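# Remove the box lid and set it top-up on the table

## Task

Lift the lid off the box and set it down flat on the table, top side up, resting wholly on the table surface and clear of the box; at the end the box must still stand upright with all of its contents inside.

## Robot and tools

Robot: two 6-joint arms with parallel grippers, left_arm and right_arm, on opposite sides of the table. Scene frame: origin at table centre, table top at z = +0.020 m, +z up. left_arm base sits near (-0.015, +0.449, +0.039) m on the +y side, right_arm base near (-0.009, -0.462, +0.039) m. The arm names do not match left and right in the images. Cameras: cam_high, cam_left_wrist, cam_right_wrist, each 672x504.

Gripper: fingers point along the gripper's own +x axis and close along its y axis. end_effector_position is the point between the fingers, roughly 3 to 4 cm short of the tips; only the last 1.5 cm of each finger pad is flat.

Command rows: every moving command uses rows of 14 numbers, each in [-1, 1], always covering both arms even if one stays still. Order: left_arm dx, dy, dz, rx, ry, rz, opening, then right_arm dx, dy, dz, rx, ry, rz, opening. The first six per arm are an offset, not a pose: a displacement from that arm's current Hand target, expressed along that Hand target's own axes. Scale: 1.0 equals 0.6 m for dx/dy/dz and 180 degrees for the rotation; rx, ry, rz form a single rotation vector. Sending six zeros re-commands the existing Hand target. Opening is absolute, not an offset: +1 fully open (0.080 m), -1 fully closed; empty fingers touch near -0.78. Closing from full open takes at least about 0.6 s. A 0 in the opening slot really commands half-closed, so to leave a gripper alone resend its present value (see Tool commands in the result).

execute_actions(actions, cameras): actions is a list of actions; each action is a list of up to 15 rows, one per 1/30 s step, the last row held to fill 15 steps. All rows in an action are measured from the Hand target at that action's start, and each new action starts again from the then-current target, so repeating an offset keeps moving. An empty list just reports state and images. cameras selects images: omitted/null/["all"] gives all, [] gives none; an unknown name invalidates the call.

move(target, speed, blend, opening_speed, blocking, cameras): drives each gripper in a straight line toward target, one 14-number row or a list of up to 15 rows, all offsets measured from the same starting Hand targets (not chained). speed is the path top speed in m/s, 0.002 to 2.4, default 0.25 (rotation up to twice that in rad/s), one value or one per target. blend (m) rounds corners in a list. opening_speed (0.2 or more, per second on the -1..1 scale) ramps the fingers. blocking=false returns after about 0.5 s while the move continues. Paths take 0.5 to 10 s and ignore obstacles and the other arm. The result adds a move: line: done (within 8 mm and 2 degrees), off_target, moving, held, blocked (gripper stopped far from its goal, usually by contact; arm then holds still) or fault; limits=paced means the pose was clipped, limits=held means a check withheld steps. done does not tell you about contact.

wait(seconds 0 to 10): lets time pass holding the last commands. stop(): brakes a running move. zoom_image(camera, region [x0, y0, x1, y1] pixels, at most 504x504) gives a closer look at the latest image of that camera. read_manual gives licence text only. finished_scene ends the scene for good.

Results: per arm, end_effector_position (m), end_effector_quat_wxyz and velocities in the scene frame; Hand target (last commanded pose after clipping, the base of your next offsets); Joint positions (last entry gripper opening in m); grip_measured on the -1..1 scale, up to about 2 mm off and reading up to about 3 mm narrower than a squeezed part; Joint torques and External joint torques (outside push estimate; friction and held weight included). "within noise" means the arm is still. Action calls also list some step positions.

Behaviour: orientation commands are clipped to 32 degrees from the measured one each step. Grippers often settle short or sag and tilt, especially at long reach; check pose after each move and correct with a further offset. To grip, command about 0.08 below the reading at first contact. To release a push, command the target back beyond the gripper.

Avoid: dropping the lid or releasing it while moving, fast impacts, pressing hard into the box or table, knocking the box over or spilling contents, and anything ending up off the table. Keep the two grippers and arms apart; collisions between arms can fail the task, and the clearance check does not guard gripper-to-gripper contact. Contact torque at a joint limit (waist 17.2, shoulder 21.3, elbow 21.3, wrist pitch 3.91, wrist yaw 3.76, wrist roll 3.67 N m) stops that arm for 10 s. Do not route a gripper close to its own base. Long holding or stretching heats motors: MOTOR HOT appears at 50 °C and at 95 °C the arm is halted. Loose objects may get small random nudges.

Each tool is called after "Call:" as name([rows], argument=value, ...), one row to a line, values as JSON.

## Session

Call:
execute_actions(actions=[])

Scene clock: 0.00 s.
left_arm: end_effector_position=(-0.1518, +0.2578, +0.2134) grip_measured=-0.366 end_effector_quat_wxyz=(+0.462, +0.241, +0.314, -0.793) | right_arm: end_effector_position=(+0.2035, -0.3195, +0.3677) grip_measured=+1.000 end_effector_quat_wxyz=(+0.907, -0.120, +0.038, +0.401)
Joint positions: left_arm=[-0.584 0.742 0.659 -0.658 0.064 -0.324 0.019] | right_arm=[-1.262 0.687 0.835 -0.339 -0.505 -0.285 0.08]
Joint velocities: within noise
Joint torques (N m): no reading
External joint torques (N m): no reading
Heat: left arm: hottest wrist yaw 32 °C (+0.0 °C/min); right arm: hottest wrist roll 30 °C (+0.0 °C/min).
Hand target: left_arm -0.1519, +0.2565, +0.2185; -0.462, -0.234, -0.310, +0.797 | right_arm +0.2021, -0.3204, +0.3747; +0.908, -0.120, +0.028, +0.400
Tool commands: left_gripper/opening=-0.366213 right_gripper/opening=+1.0

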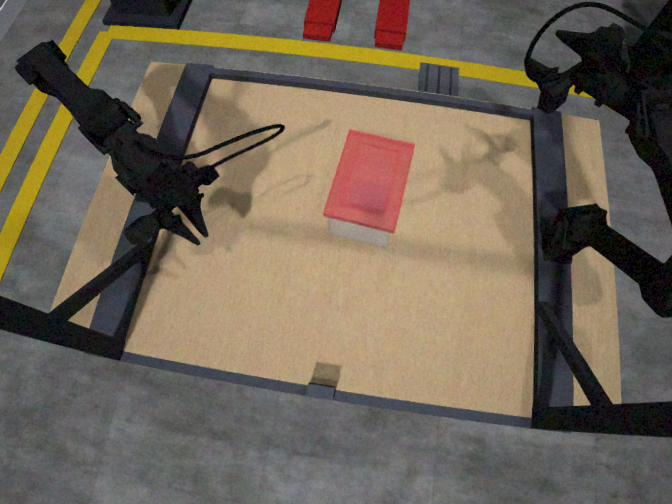

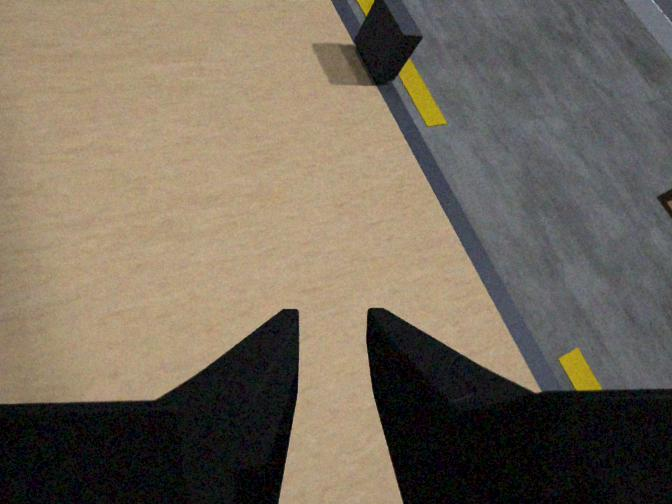

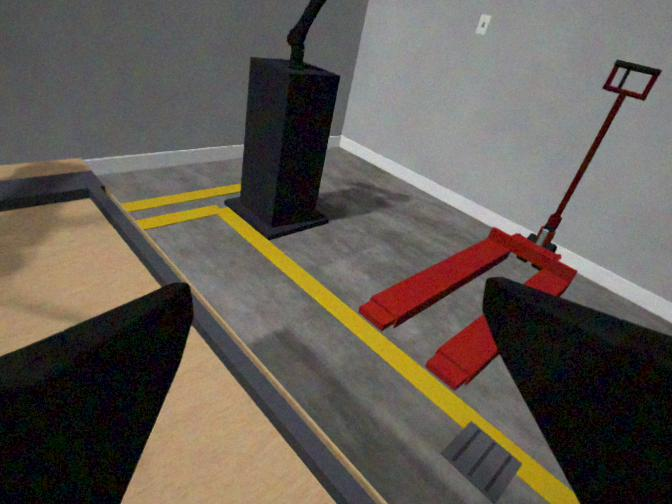

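Call:
zoom_image(camera="cam_high", region=[300, 110, 440, 260])

Scaled by 3.360.

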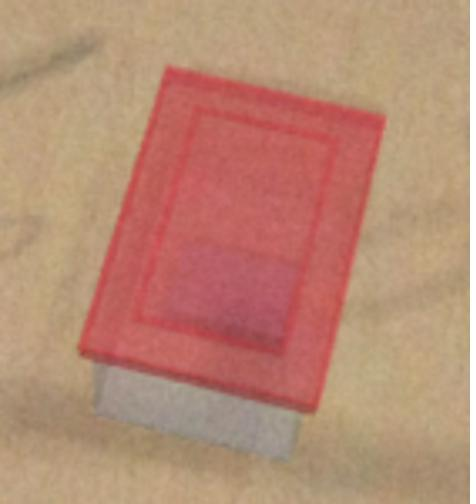

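Call:
move(target=[0,0,0,0,0,0,-0.366,-0.028,0.253,-0.117,-0.041,0.144,0.237,1])

Scene clock: 8.80 s.
left_arm: end_effector_position=(-0.1527, +0.2585, +0.2135) grip_measured=-0.366 end_effector_quat_wxyz=(+0.459, +0.241, +0.316, -0.795) | right_arm: end_effector_position=(+0.0810, -0.2517, +0.2697) grip_measured=+1.000 end_effector_quat_wxyz=(+0.659, -0.241, +0.256, +0.665)
Joint positions: left_arm=[-0.584 0.742 0.659 -0.658 0.071 -0.324 0.019] | right_arm=[-0.752 0.874 0.941 -0.954 -0.557 -0.546 0.08]
Joint velocities: within noise
Joint torques (N m): left_arm=[-0.01 -1.71 6.26 1.48 0.04 0.01] | right_arm=[0.26 -0.98 8.88 1.14 -0.03 -0.13]
External joint torques (N m): left_arm=[-0.01 -0.56 -0.36 0.05 0.02 -0.01] | right_arm=[0.26 0.34 3.02 -0.02 0.23 -0.13]
Heat: left arm: hottest wrist yaw 32 °C (+0.0 °C/min); right arm: hottest wrist roll 30 °C (+0.0 °C/min).
Hand target: left_arm -0.1519, +0.2565, +0.2185; -0.462, -0.234, -0.310, +0.797 | right_arm +0.0827, -0.2504, +0.2795; +0.664, -0.242, +0.242, +0.664
Off the commanded pose: left_arm 0.005 m, 1 deg | right_arm 0.010 m, 2 deg.
move: off_target (right_arm)

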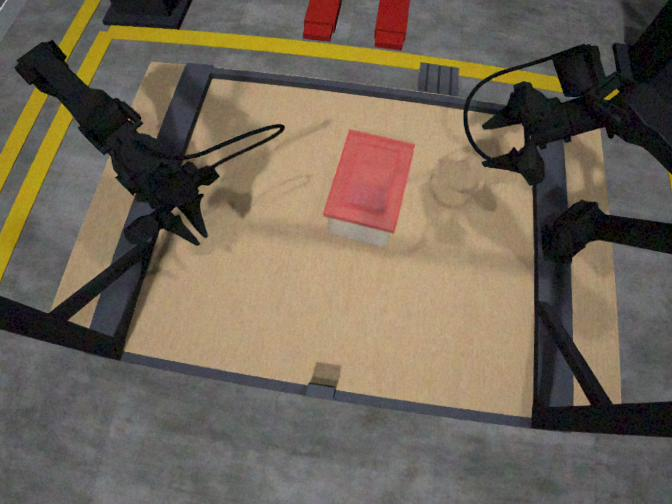

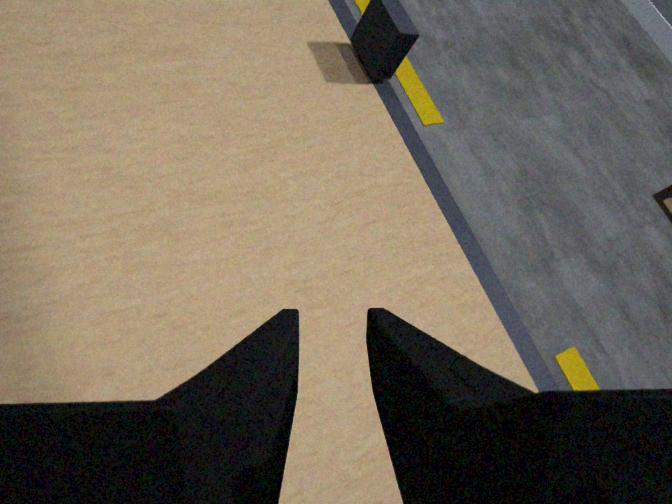

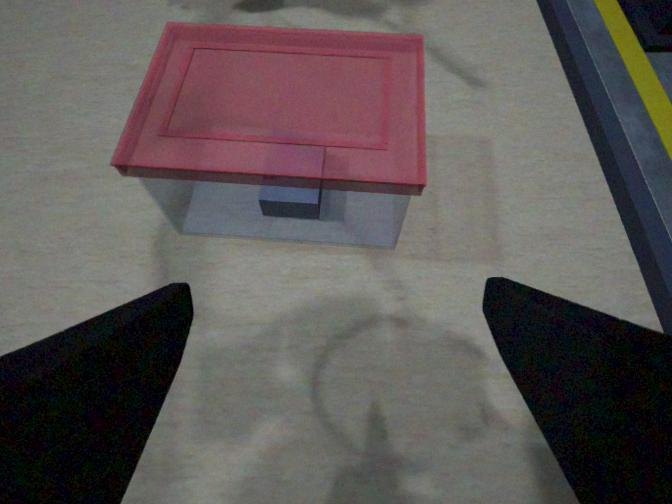

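Call:
zoom_image(camera="cam_right_wrist", region=[100, 10, 440, 260])

Scaled by 1.482.

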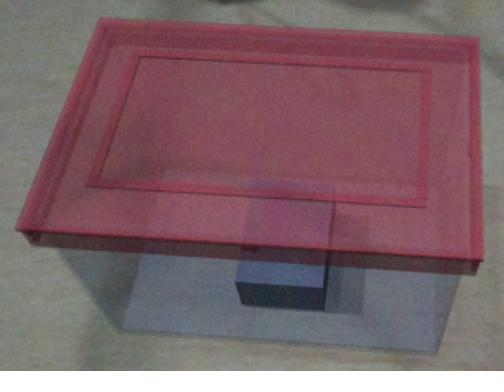

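Call:
move(target=[-0.147,0.268,0.019,-0.0465,0.0724,0.1499,1,0.056,0.088,-0.040,0,0.111,0,1])

Scene clock: 24.37 s.
left_arm: end_effector_position=(+0.0291, +0.2414, +0.2344) grip_measured=+0.997 end_effector_quat_wxyz=(+0.611, +0.355, +0.363, -0.607) | right_arm: end_effector_position=(+0.0288, -0.2432, +0.2304) grip_measured=+1.000 end_effector_quat_wxyz=(+0.604, -0.362, +0.362, +0.611)
Joint positions: left_arm=[0.312 0.955 0.987 -1.118 0.153 0.266 0.08] | right_arm=[-0.252 0.993 0.989 -1.086 -0.131 -0.234 0.08]
Joint velocities: within noise
Joint torques (N m): left_arm=[0.27 -1.69 6.79 0.79 0.11 0.21] | right_arm=[0.27 -1.52 8.78 0.98 0.13 0.23]
External joint torques (N m): left_arm=[0.26 0.12 0.66 -0.27 0.02 0.21] | right_arm=[0.28 0.47 2.93 -0.03 0.2 0.23]
Heat: left arm: hottest wrist pitch 32 °C (+9.8 °C/min); right arm: hottest wrist roll 30 °C (+0.0 °C/min).
Hand target: left_arm +0.0298, +0.2395, +0.2399; +0.613, +0.354, +0.354, -0.612 | right_arm +0.0299, -0.2401, +0.2395; +0.612, -0.354, +0.354, +0.612
Off the commanded pose: left_arm 0.006 m, 1 deg | right_arm 0.010 m, 2 deg.
move: off_target (right_arm)

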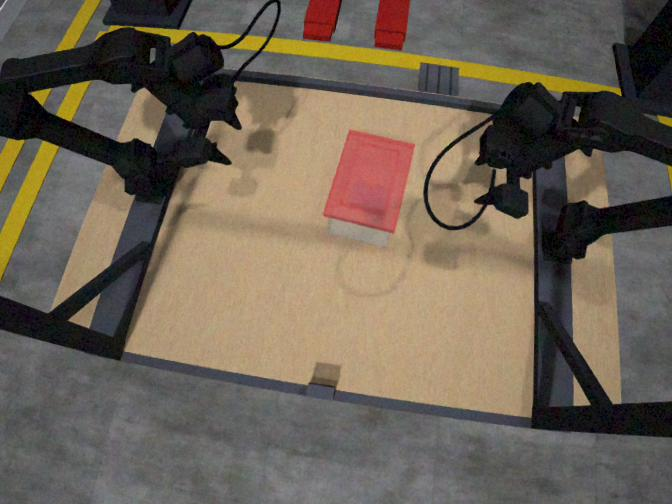

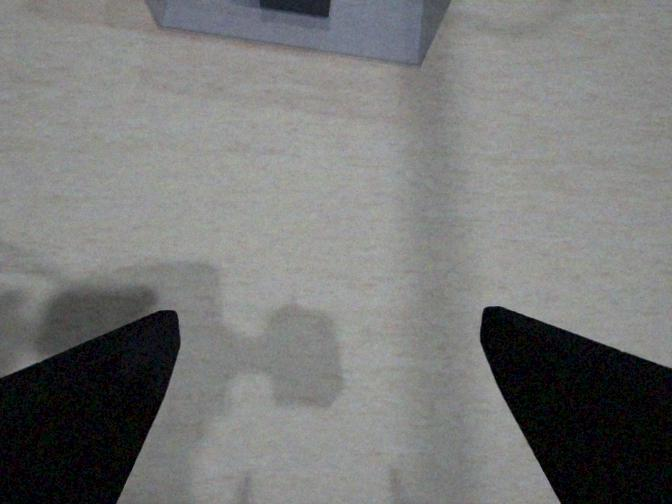

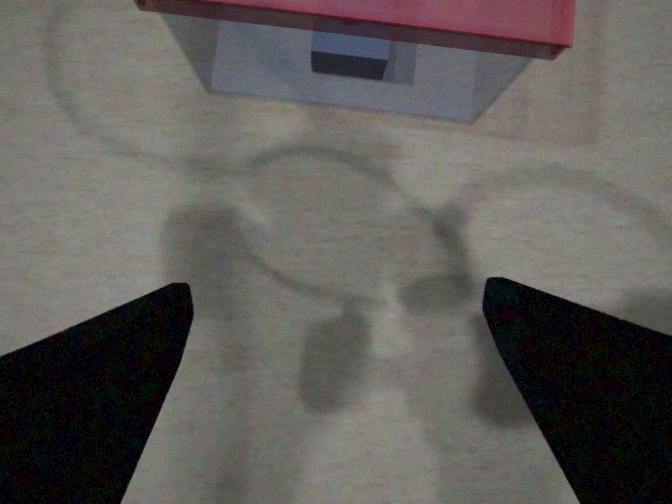

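Call:
move(target=[0.217,0.053,0.1296,0.0337,0,-0.0194,1,0.1537,0.003,0.0343,0.0337,0,-0.0194,1], speed=0.15)

Scene clock: 35.17 s.
left_arm: end_effector_position=(+0.0634, +0.1133, +0.1608) grip_measured=+0.997 end_effector_quat_wxyz=(+0.576, +0.376, +0.344, -0.639) | right_arm: end_effector_position=(+0.0272, -0.1771, +0.1702) grip_measured=+1.000 end_effector_quat_wxyz=(+0.644, -0.336, +0.375, +0.576)
Joint positions: left_arm=[0.312 1.5 1.05 -0.659 0.202 0.368 0.08] | right_arm=[-0.123 1.22 0.858 -0.693 -0.008 -0.017 0.08]
Joint velocities: within noise
Joint torques (N m): left_arm=[-0.28 -5.14 6.74 1.38 0.32 0.22] | right_arm=[0.21 -2.9 5.47 1.68 0.2 0.24]
External joint torques (N m): left_arm=[-0.29 0.51 0.56 0.36 0.19 0.21] | right_arm=[0.23 0.72 -0.55 0.63 0.2 0.23]
Heat: left arm: hottest elbow 32 °C (+13.6 °C/min); right arm: hottest elbow 30 °C (+8.5 °C/min).
Hand target: left_arm +0.0618, +0.1072, +0.1659; +0.574, +0.375, +0.332, -0.648 | right_arm +0.0280, -0.1763, +0.1699; +0.648, -0.332, +0.375, +0.574
Off the commanded pose: left_arm 0.008 m, 2 deg | right_arm 0.001 m, 1 deg.
move: done

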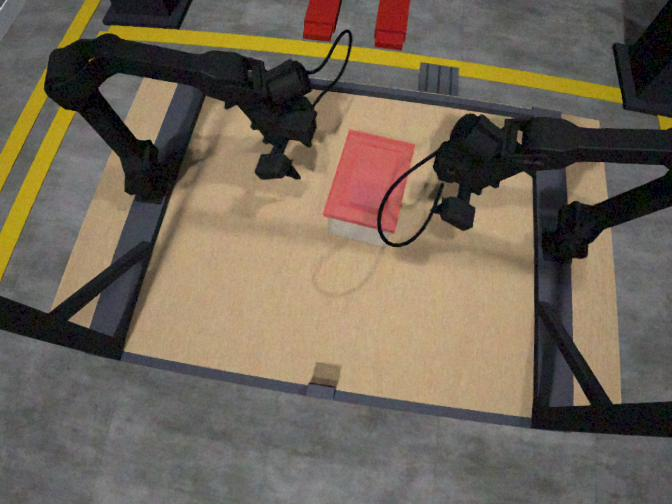

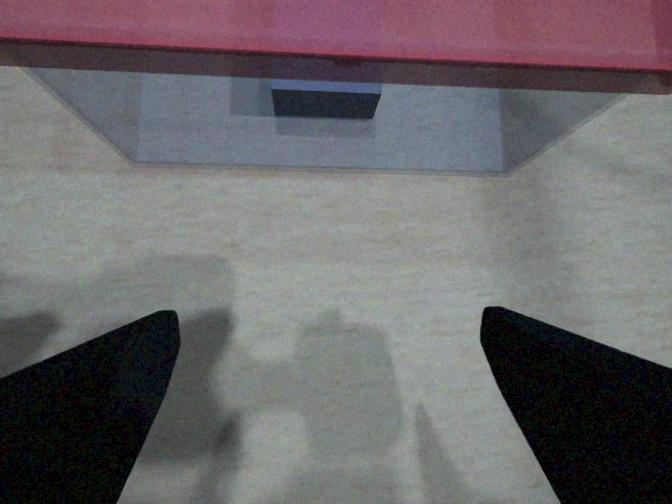

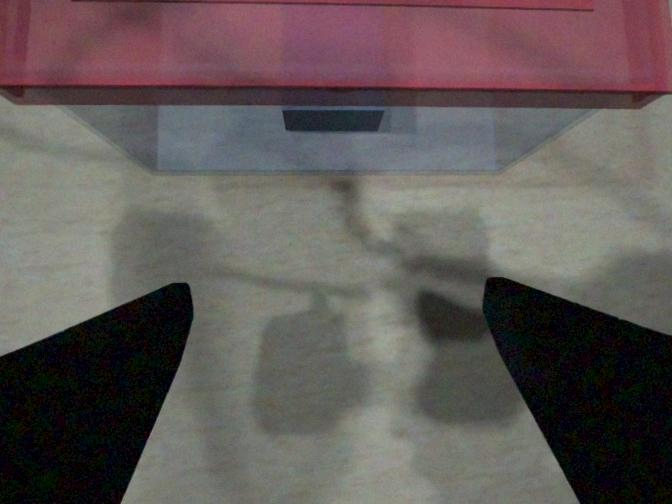

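Call:
move(target=[0.0492,0,0.0485,0,0,0,1,0.0622,0,0.041,0,0,0,1], speed=0.1)

Scene clock: 40.30 s.
left_arm: end_effector_position=(+0.0546, +0.0731, +0.1503) grip_measured=+0.997 end_effector_quat_wxyz=(+0.568, +0.380, +0.338, -0.647) | right_arm: end_effector_position=(+0.0316, -0.1453, +0.1395) grip_measured=+1.000 end_effector_quat_wxyz=(+0.639, -0.345, +0.384, +0.570)
Joint positions: left_arm=[0.251 1.646 1.151 -0.606 0.185 0.335 0.08] | right_arm=[-0.123 1.401 0.878 -0.563 -0.007 -0.017 0.08]
Joint velocities: within noise
Joint torques (N m): left_arm=[-0.15 -6.06 6.72 1.39 0.03 -0.2] | right_arm=[0.25 -3.84 8.64 1.63 0.19 0.23]
External joint torques (N m): left_arm=[-0.17 0.68 0.52 0.34 -0.08 -0.2] | right_arm=[0.23 0.82 2.79 0.61 0.2 0.23]
Heat: left arm: hottest elbow 32 °C (+11.9 °C/min); right arm: hottest elbow 30 °C (+7.4 °C/min).
Hand target: left_arm +0.0570, +0.0675, +0.1548; +0.574, +0.375, +0.332, -0.648 | right_arm +0.0329, -0.1366, +0.1498; +0.648, -0.332, +0.375, +0.574
Off the commanded pose: left_arm 0.008 m, 1 deg | right_arm 0.013 m, 2 deg.
move: off_target (right_arm)

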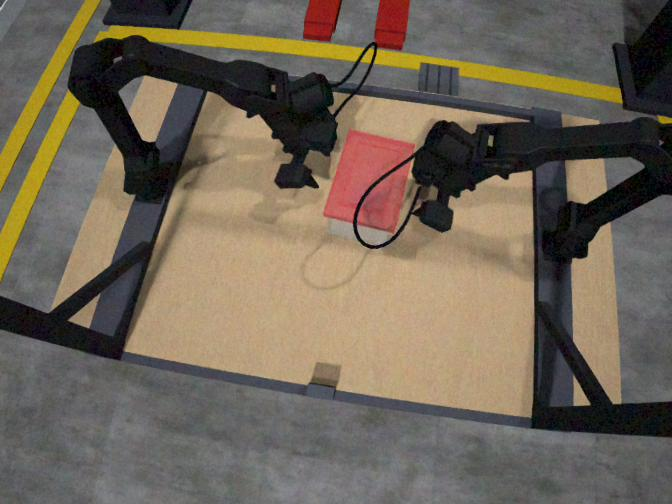

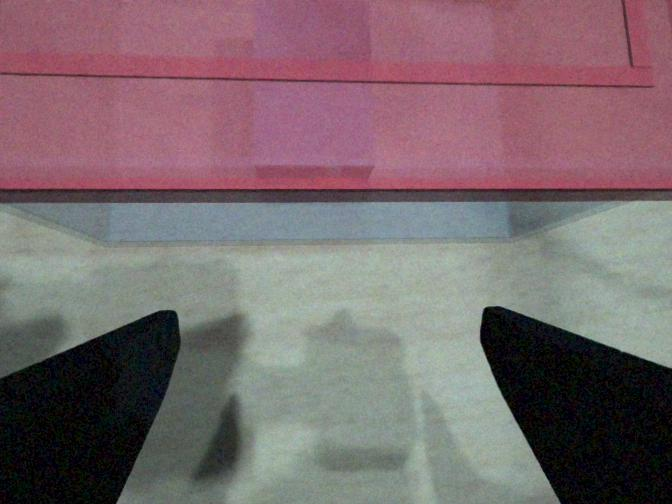

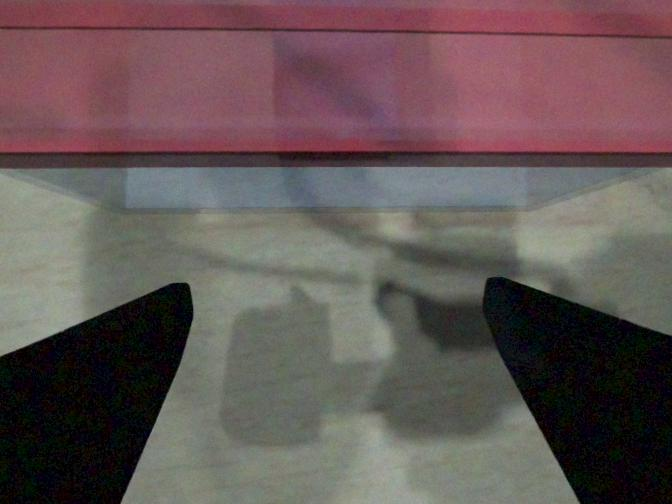

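Call:
move([
  [-0.0577,0,0.0333,0,0,0,1,-0.0577,0,0.0333,0,0,0,1],
  [-0.0243,0,0.091,0,0,0,1,-0.0243,0,0.091,0,0,0,1],
], speed=0.12)

Call:
move(target=[0.0289,0,-0.0167,0,0,0,1,0.0144,0,-0.0083,0,0,0,1], speed=0.04)

Scene clock: 47.17 s.
left_arm: end_effector_position=(+0.0512, +0.0313, +0.1914) grip_measured=+0.997 end_effector_quat_wxyz=(+0.571, +0.378, +0.335, -0.647) | right_arm: end_effector_position=(+0.0369, -0.1041, +0.1799) grip_measured=+1.000 end_effector_quat_wxyz=(+0.640, -0.343, +0.383, +0.571)
Joint positions: left_arm=[0.211 1.761 1.443 -0.765 0.165 0.297 0.08] | right_arm=[-0.123 1.526 1.151 -0.706 -0.007 -0.015 0.08]
Joint velocities: within noise
Joint torques (N m): left_arm=[-0.04 -7 6.92 0.79 0.01 -0.19] | right_arm=[0.29 -4.8 8.9 1.44 0.2 0.23]
External joint torques (N m): left_arm=[-0.12 0.8 0.55 -0.28 -0.08 -0.19] | right_arm=[0.31 0.85 2.9 0.41 0.2 0.23]
Heat: left arm: hottest elbow 32 °C (+10.2 °C/min); right arm: hottest elbow 32 °C (+8.9 °C/min).
Hand target: left_arm +0.0522, +0.0277, +0.1946; +0.574, +0.375, +0.332, -0.648 | right_arm +0.0378, -0.0969, +0.1897; +0.648, -0.332, +0.375, +0.574
Off the commanded pose: left_arm 0.005 m, 1 deg | right_arm 0.012 m, 2 deg.
move: off_target (right_arm)

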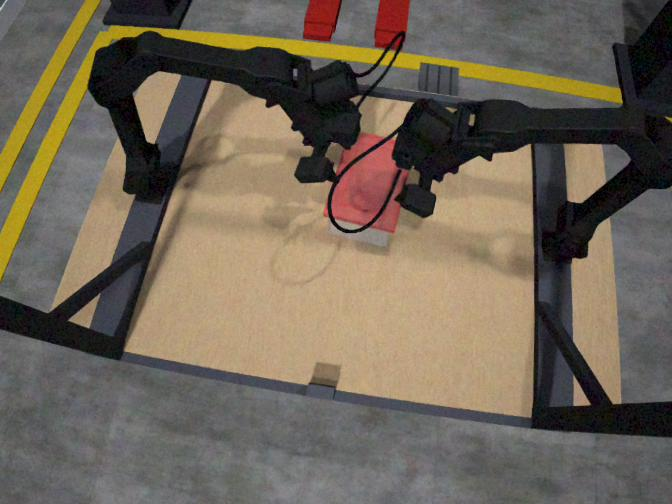

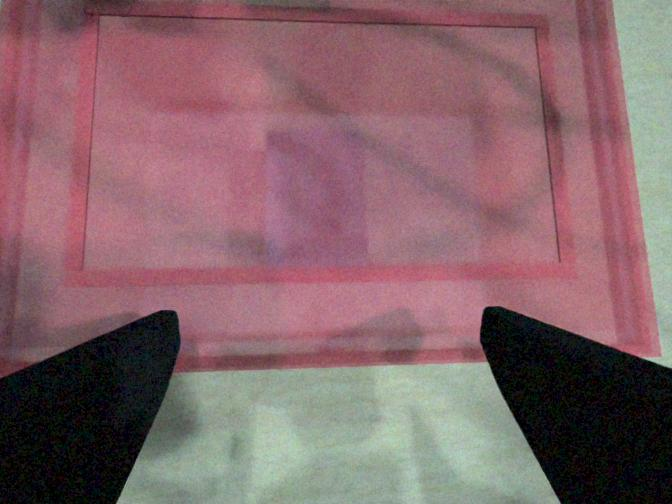

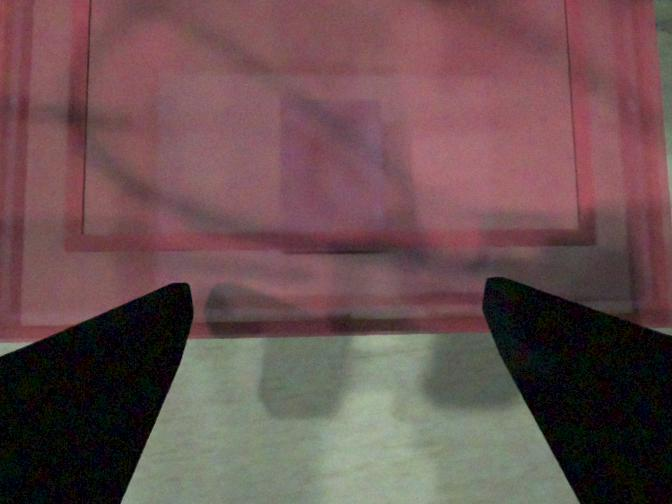

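Scene clock: 48.30 s.
left_arm: end_effector_position=(+0.0517, +0.0291, +0.1767) grip_measured=+0.997 end_effector_quat_wxyz=(+0.573, +0.376, +0.332, -0.648) | right_arm: end_effector_position=(+0.0372, -0.0975, +0.1805) grip_measured=+1.000 end_effector_quat_wxyz=(+0.645, -0.335, +0.374, +0.576)
Joint positions: left_arm=[0.211 1.77 1.392 -0.698 0.165 0.297 0.08] | right_arm=[-0.122 1.532 1.148 -0.669 -0.007 -0.015 0.08]
Joint velocities: within noise
Joint torques (N m): left_arm=[-0.02 -7.21 4.89 1.43 0.01 -0.19] | right_arm=[0.26 -4.86 5.31 1.66 0.2 0.23]
External joint torques (N m): left_arm=[0.03 0.59 -1.42 0.36 -0.1 -0.19] | right_arm=[0.29 0.94 -0.76 0.59 0.2 0.23]
Heat: left arm: hottest elbow 32 °C (+9.9 °C/min); right arm: hottest elbow 32 °C (+8.7 °C/min).
Hand target: left_arm +0.0522, +0.0278, +0.1746; +0.574, +0.375, +0.332, -0.648 | right_arm +0.0378, -0.0969, +0.1797; +0.648, -0.332, +0.375, +0.574
Off the commanded pose: left_arm 0.003 m, 0 deg | right_arm 0.001 m, 1 deg.
move: done

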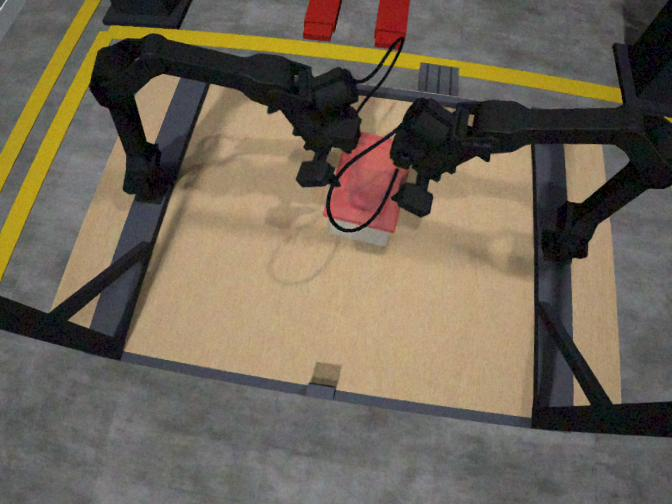

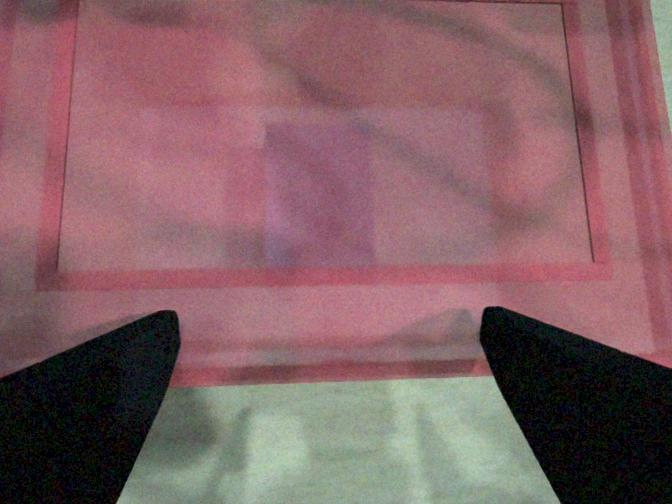

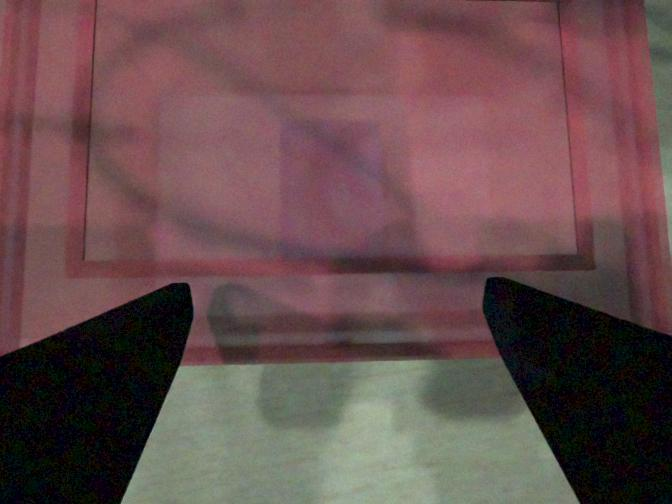

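Call:
move(target=[0.0144,0,-0.0083,0,0,0,1,0.0144,0,-0.0083,0,0,0,1], speed=0.04, cameras=[])

Call:
move(target=[0.0087,0,-0.005,0,0,0,1,0.0087,0,-0.005,0,0,0,1], speed=0.04)

Scene clock: 50.73 s.
left_arm: end_effector_position=(+0.0523, +0.0272, +0.1725) grip_measured=+0.997 end_effector_quat_wxyz=(+0.577, +0.373, +0.326, -0.649) | right_arm: end_effector_position=(+0.0381, -0.0969, +0.1727) grip_measured=+1.000 end_effector_quat_wxyz=(+0.645, -0.332, +0.374, +0.577)
Joint positions: left_arm=[0.211 1.77 1.369 -0.659 0.163 0.297 0.08] | right_arm=[-0.127 1.537 1.119 -0.63 -0.013 -0.015 0.08]
Joint velocities: within noise
Joint torques (N m): left_arm=[-0.02 -6.5 3.82 1.48 0.06 -0.17] | right_arm=[0.26 -4.59 4.81 1.76 0.2 0.22]
External joint torques (N m): left_arm=[0.02 1.27 -2.51 0.38 -0.04 -0.17] | right_arm=[0.28 1.2 -1.22 0.69 0.2 0.22]
Heat: left arm: hottest wrist pitch 32 °C (+4.7 °C/min); right arm: hottest elbow 32 °C (+8.3 °C/min).
Hand target: left_arm +0.0522, +0.0278, +0.1646; +0.574, +0.375, +0.332, -0.648 | right_arm +0.0378, -0.0969, +0.1697; +0.648, -0.332, +0.375, +0.574
Off the commanded pose: left_arm 0.008 m, 1 deg | right_arm 0.003 m, 1 deg.
move: done
No camera images: "cameras" was empty.

Scene clock: 52.10 s.
left_arm: end_effector_position=(+0.0543, +0.0254, +0.1715) grip_measured=+0.997 end_effector_quat_wxyz=(+0.581, +0.370, +0.320, -0.650) | right_arm: end_effector_position=(+0.0366, -0.0953, +0.1710) grip_measured=+1.000 end_effector_quat_wxyz=(+0.646, -0.330, +0.370, +0.581)
Joint positions: left_arm=[0.214 1.768 1.357 -0.633 0.162 0.298 0.08] | right_arm=[-0.122 1.536 1.105 -0.606 -0.013 -0.015 0.08]
Joint velocities: within noise
Joint torques (N m): left_arm=[0 -6.02 3.19 1.26 0.13 -0.18] | right_arm=[0.25 -4.16 4.01 1.8 0.2 0.22]
External joint torques (N m): left_arm=[0.04 1.78 -3.14 0.14 0.02 -0.18] | right_arm=[0.29 1.62 -2.03 0.71 0.2 0.21]
Heat: left arm: hottest wrist pitch 32 °C (+4.6 °C/min); right arm: hottest elbow 32 °C (+8.1 °C/min).
Hand target: left_arm +0.0522, +0.0278, +0.1586; +0.574, +0.375, +0.332, -0.648 | right_arm +0.0378, -0.0969, +0.1637; +0.648, -0.332, +0.375, +0.574
Off the commanded pose: left_arm 0.013 m, 2 deg | right_arm 0.008 m, 1 deg.
move: off_target (left_arm)

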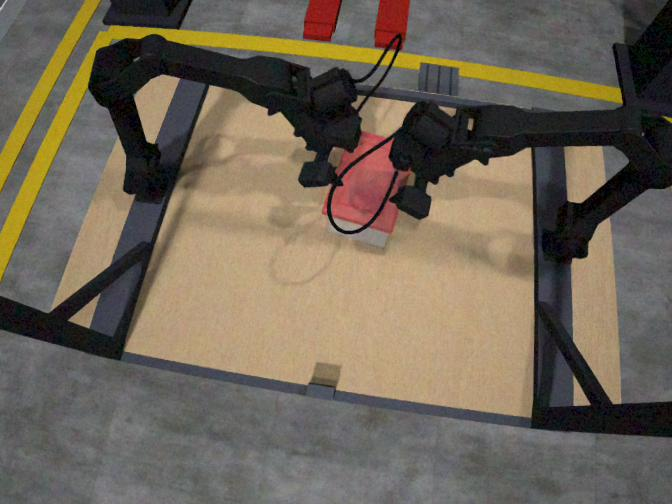

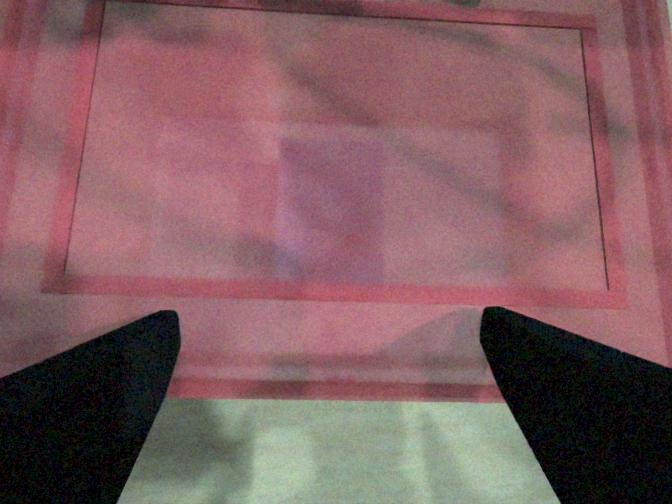

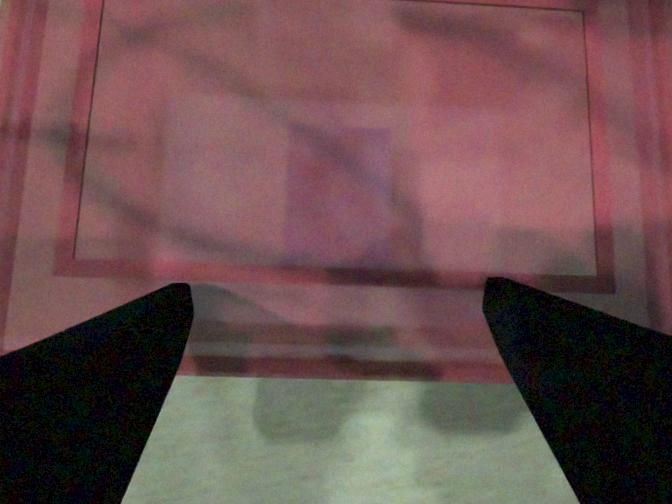

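Call:
move([
  [-0.0433,0,0.025,0,0,0,1,-0.0433,0,0.025,0,0,0,1],
  [-0.0808,-0.003,-0.04,0,0,0,1,-0.0808,0.003,-0.04,0,0,0,1],
  [-0.0375,-0.003,-0.065,0,0,0,1,-0.0303,0.003,-0.0692,0,0,0,1],
], speed=[0.1,0.12,0.06])

Scene clock: 57.07 s.
left_arm: end_effector_position=(+0.0548, +0.0737, +0.1581) grip_measured=+0.997 end_effector_quat_wxyz=(+0.575, +0.376, +0.337, -0.644) | right_arm: end_effector_position=(+0.0319, -0.1425, +0.1589) grip_measured=+1.000 end_effector_quat_wxyz=(+0.646, -0.335, +0.376, +0.573)
Joint positions: left_arm=[0.249 1.629 1.161 -0.619 0.179 0.321 0.08] | right_arm=[-0.122 1.373 0.923 -0.606 -0.004 -0.01 0.08]
Joint velocities: within noise
Joint torques (N m): left_arm=[0.12 -6.73 4.78 1.42 0.29 0.22] | right_arm=[0.28 -3.86 5.28 1.67 0.2 0.23]
External joint torques (N m): left_arm=[0.03 -0.09 -1.42 0.37 0.19 0.22] | right_arm=[0.3 0.69 -0.64 0.62 0.2 0.23]
Heat: left arm: hottest wrist pitch 33 °C (+5.3 °C/min); right arm: hottest elbow 31 °C (+6.3 °C/min).
Hand target: left_arm +0.0558, +0.0727, +0.1587; +0.574, +0.375, +0.332, -0.648 | right_arm +0.0305, -0.1414, +0.1587; +0.648, -0.332, +0.375, +0.574
Off the commanded pose: left_arm 0.002 m, 1 deg | right_arm 0.002 m, 1 deg.
move: done

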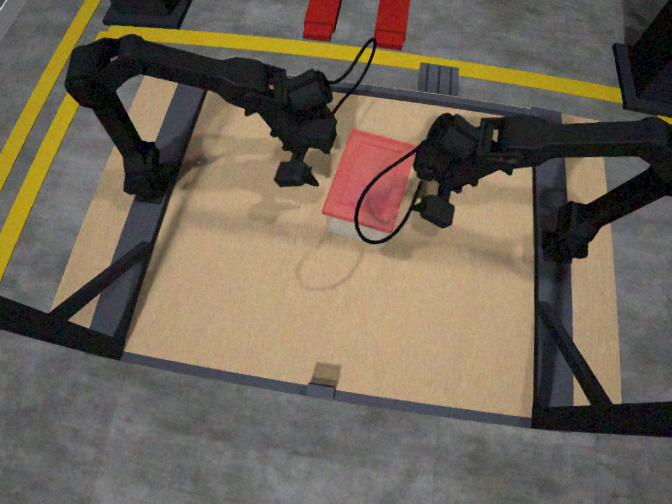

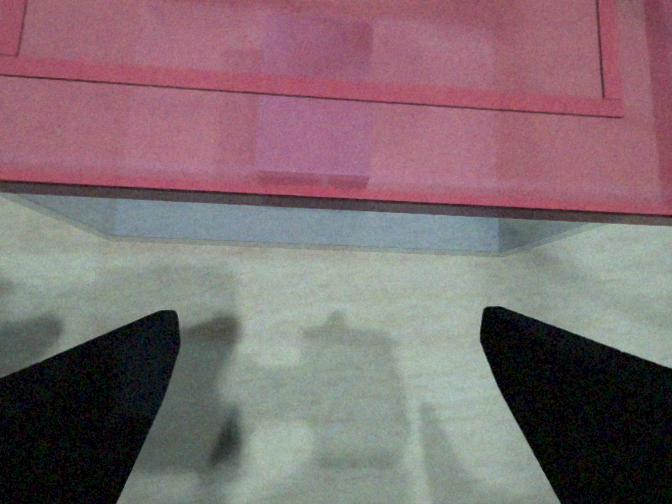

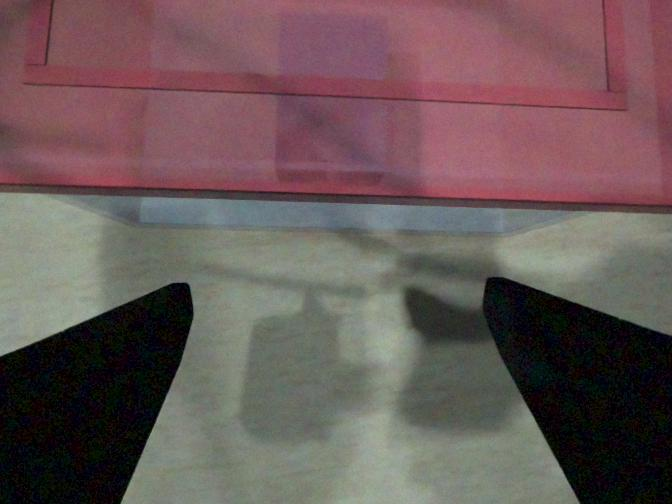

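Call:
move(target=[0.0125,0.0067,0.0217,0.012,0,-0.0069,1,0.0125,0.005,0.0217,0.012,0,-0.0069,1], speed=0.06)

Scene clock: 59.83 s.
left_arm: end_effector_position=(+0.0548, +0.0609, +0.1551) grip_measured=+0.997 end_effector_quat_wxyz=(+0.559, +0.384, +0.329, -0.657) | right_arm: end_effector_position=(+0.0281, -0.1347, +0.1487) grip_measured=+1.000 end_effector_quat_wxyz=(+0.651, -0.337, +0.391, +0.556)
Joint positions: left_arm=[0.249 1.685 1.213 -0.625 0.2 0.364 0.08] | right_arm=[-0.093 1.431 0.941 -0.595 0.029 0.048 0.08]
Joint velocities: within noise
Joint torques (N m): left_arm=[0.28 -6.38 6.75 0.78 0.31 0.23] | right_arm=[0.27 -4.07 8.73 1.6 0.19 0.23]
External joint torques (N m): left_arm=[0.31 0.63 0.58 -0.26 0.18 0.23] | right_arm=[0.31 0.84 2.82 0.56 0.18 0.23]
Heat: left arm: hottest wrist pitch 32 °C (+4.0 °C/min); right arm: hottest elbow 32 °C (+7.0 °C/min).
Hand target: left_arm +0.0580, +0.0573, +0.1587; +0.560, +0.382, +0.324, -0.660 | right_arm +0.0294, -0.1261, +0.1587; +0.661, -0.323, +0.382, +0.559
Off the commanded pose: left_arm 0.006 m, 1 deg | right_arm 0.013 m, 2 deg.
move: off_target (right_arm)

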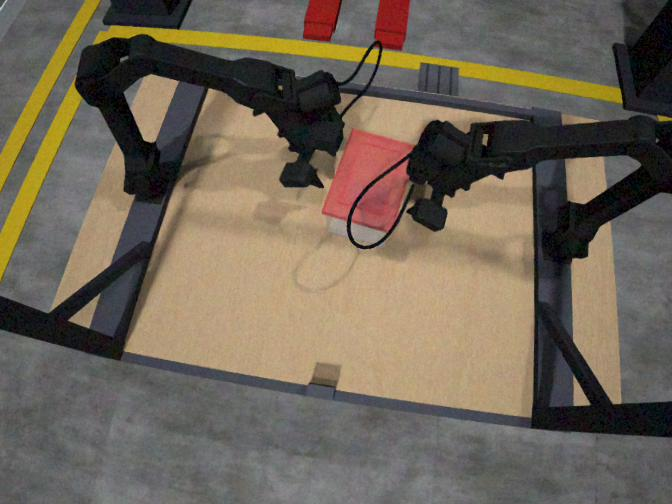

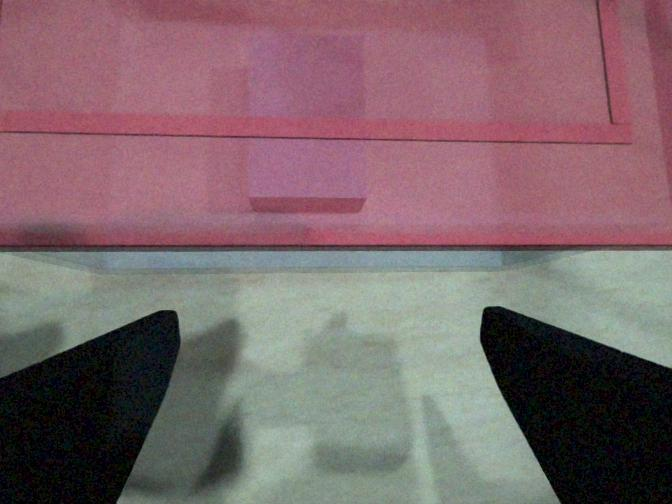

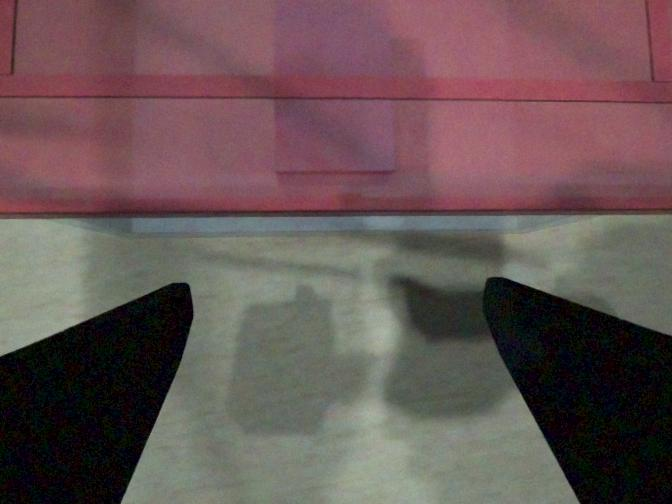

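Call:
move(target=[-0.0047,0.005,0.0085,0,0,0,1,-0.014,0,0.0158,0,-0.011,0,1], speed=0.05)

Scene clock: 62.67 s.
left_arm: end_effector_position=(+0.0573, +0.0576, +0.1600) grip_measured=+0.997 end_effector_quat_wxyz=(+0.559, +0.384, +0.330, -0.657) | right_arm: end_effector_position=(+0.0288, -0.1297, +0.1556) grip_measured=+1.000 end_effector_quat_wxyz=(+0.656, -0.330, +0.385, +0.559)
Joint positions: left_arm=[0.254 1.696 1.245 -0.648 0.202 0.368 0.08] | right_arm=[-0.093 1.431 0.961 -0.595 0.03 0.049 0.08]
Joint velocities: within noise
Joint torques (N m): left_arm=[0.32 -6.45 6.8 0.77 0.32 0.21] | right_arm=[0.26 -5.85 8.81 1.55 0.22 0.2]
External joint torques (N m): left_arm=[0.28 0.8 0.58 -0.25 0.19 0.21] | right_arm=[0.27 -0.9 2.88 0.51 0.2 0.2]
Heat: left arm: hottest wrist pitch 32 °C (+3.0 °C/min); right arm: hottest elbow 32 °C (+7.0 °C/min).
Hand target: left_arm +0.0605, +0.0538, +0.1637; +0.560, +0.382, +0.324, -0.660 | right_arm +0.0300, -0.1221, +0.1707; +0.667, -0.314, +0.371, +0.565
Off the commanded pose: left_arm 0.006 m, 1 deg | right_arm 0.017 m, 3 deg.
move: off_target (right_arm)

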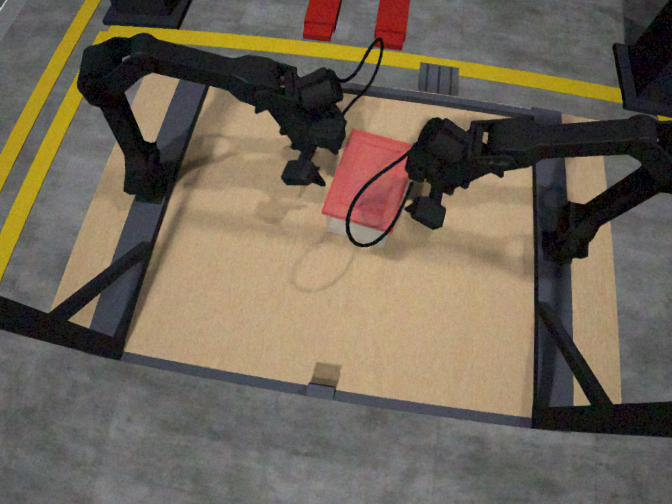

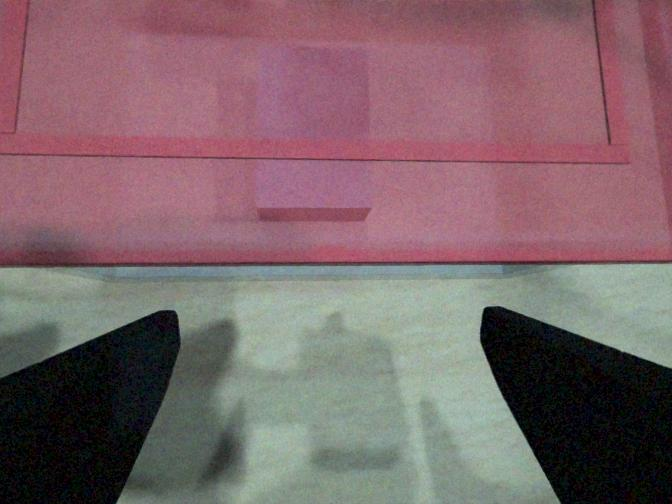

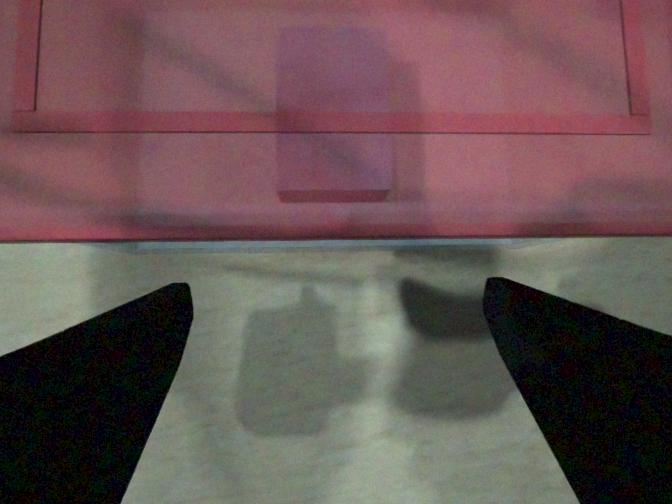

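Call:
move(target=[0.01,0,0.0173,0,0,0,1,0.0042,0,0.0206,0,0,0,1], speed=0.03)

Scene clock: 64.93 s.
left_arm: end_effector_position=(+0.0602, +0.0467, +0.1602) grip_measured=+0.997 end_effector_quat_wxyz=(+0.560, +0.384, +0.328, -0.657) | right_arm: end_effector_position=(+0.0301, -0.1194, +0.1645) grip_measured=+1.000 end_effector_quat_wxyz=(+0.659, -0.326, +0.380, +0.561)
Joint positions: left_arm=[0.254 1.736 1.291 -0.652 0.202 0.368 0.08] | right_arm=[-0.093 1.454 1.01 -0.606 0.032 0.049 0.08]
Joint velocities: within noise
Joint torques (N m): left_arm=[-0.25 -6.77 6.8 0.77 0.04 -0.18] | right_arm=[0.02 -3.88 9.38 1.56 0.17 0.12]
External joint torques (N m): left_arm=[-0.26 0.69 0.57 -0.27 -0.08 -0.18] | right_arm=[0.01 1.25 3.44 0.51 0.15 0.12]
Heat: left arm: hottest elbow 32 °C (+6.0 °C/min); right arm: hottest elbow 32 °C (+6.0 °C/min).
Hand target: left_arm +0.0585, +0.0420, +0.1636; +0.560, +0.382, +0.324, -0.660 | right_arm +0.0320, -0.1105, +0.1751; +0.667, -0.314, +0.371, +0.565
Off the commanded pose: left_arm 0.006 m, 1 deg | right_arm 0.014 m, 2 deg.
move: off_target (right_arm)

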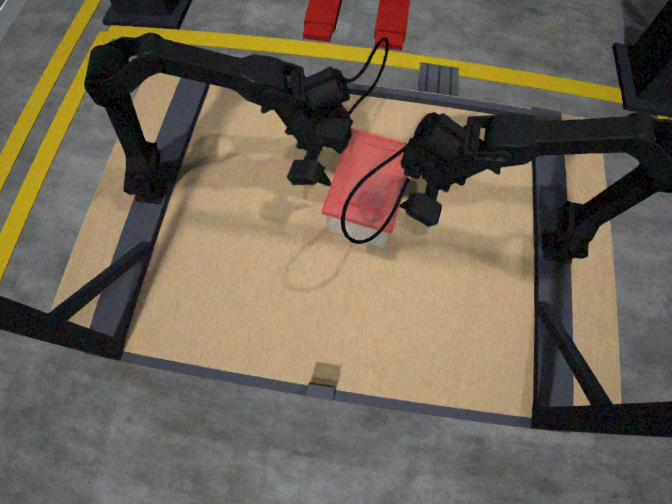

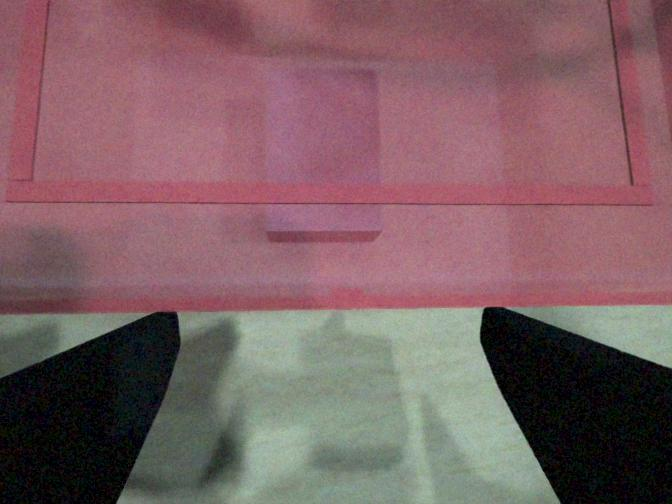

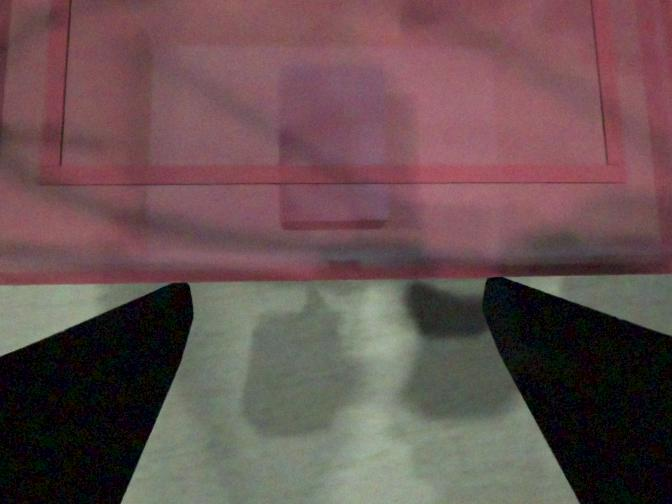

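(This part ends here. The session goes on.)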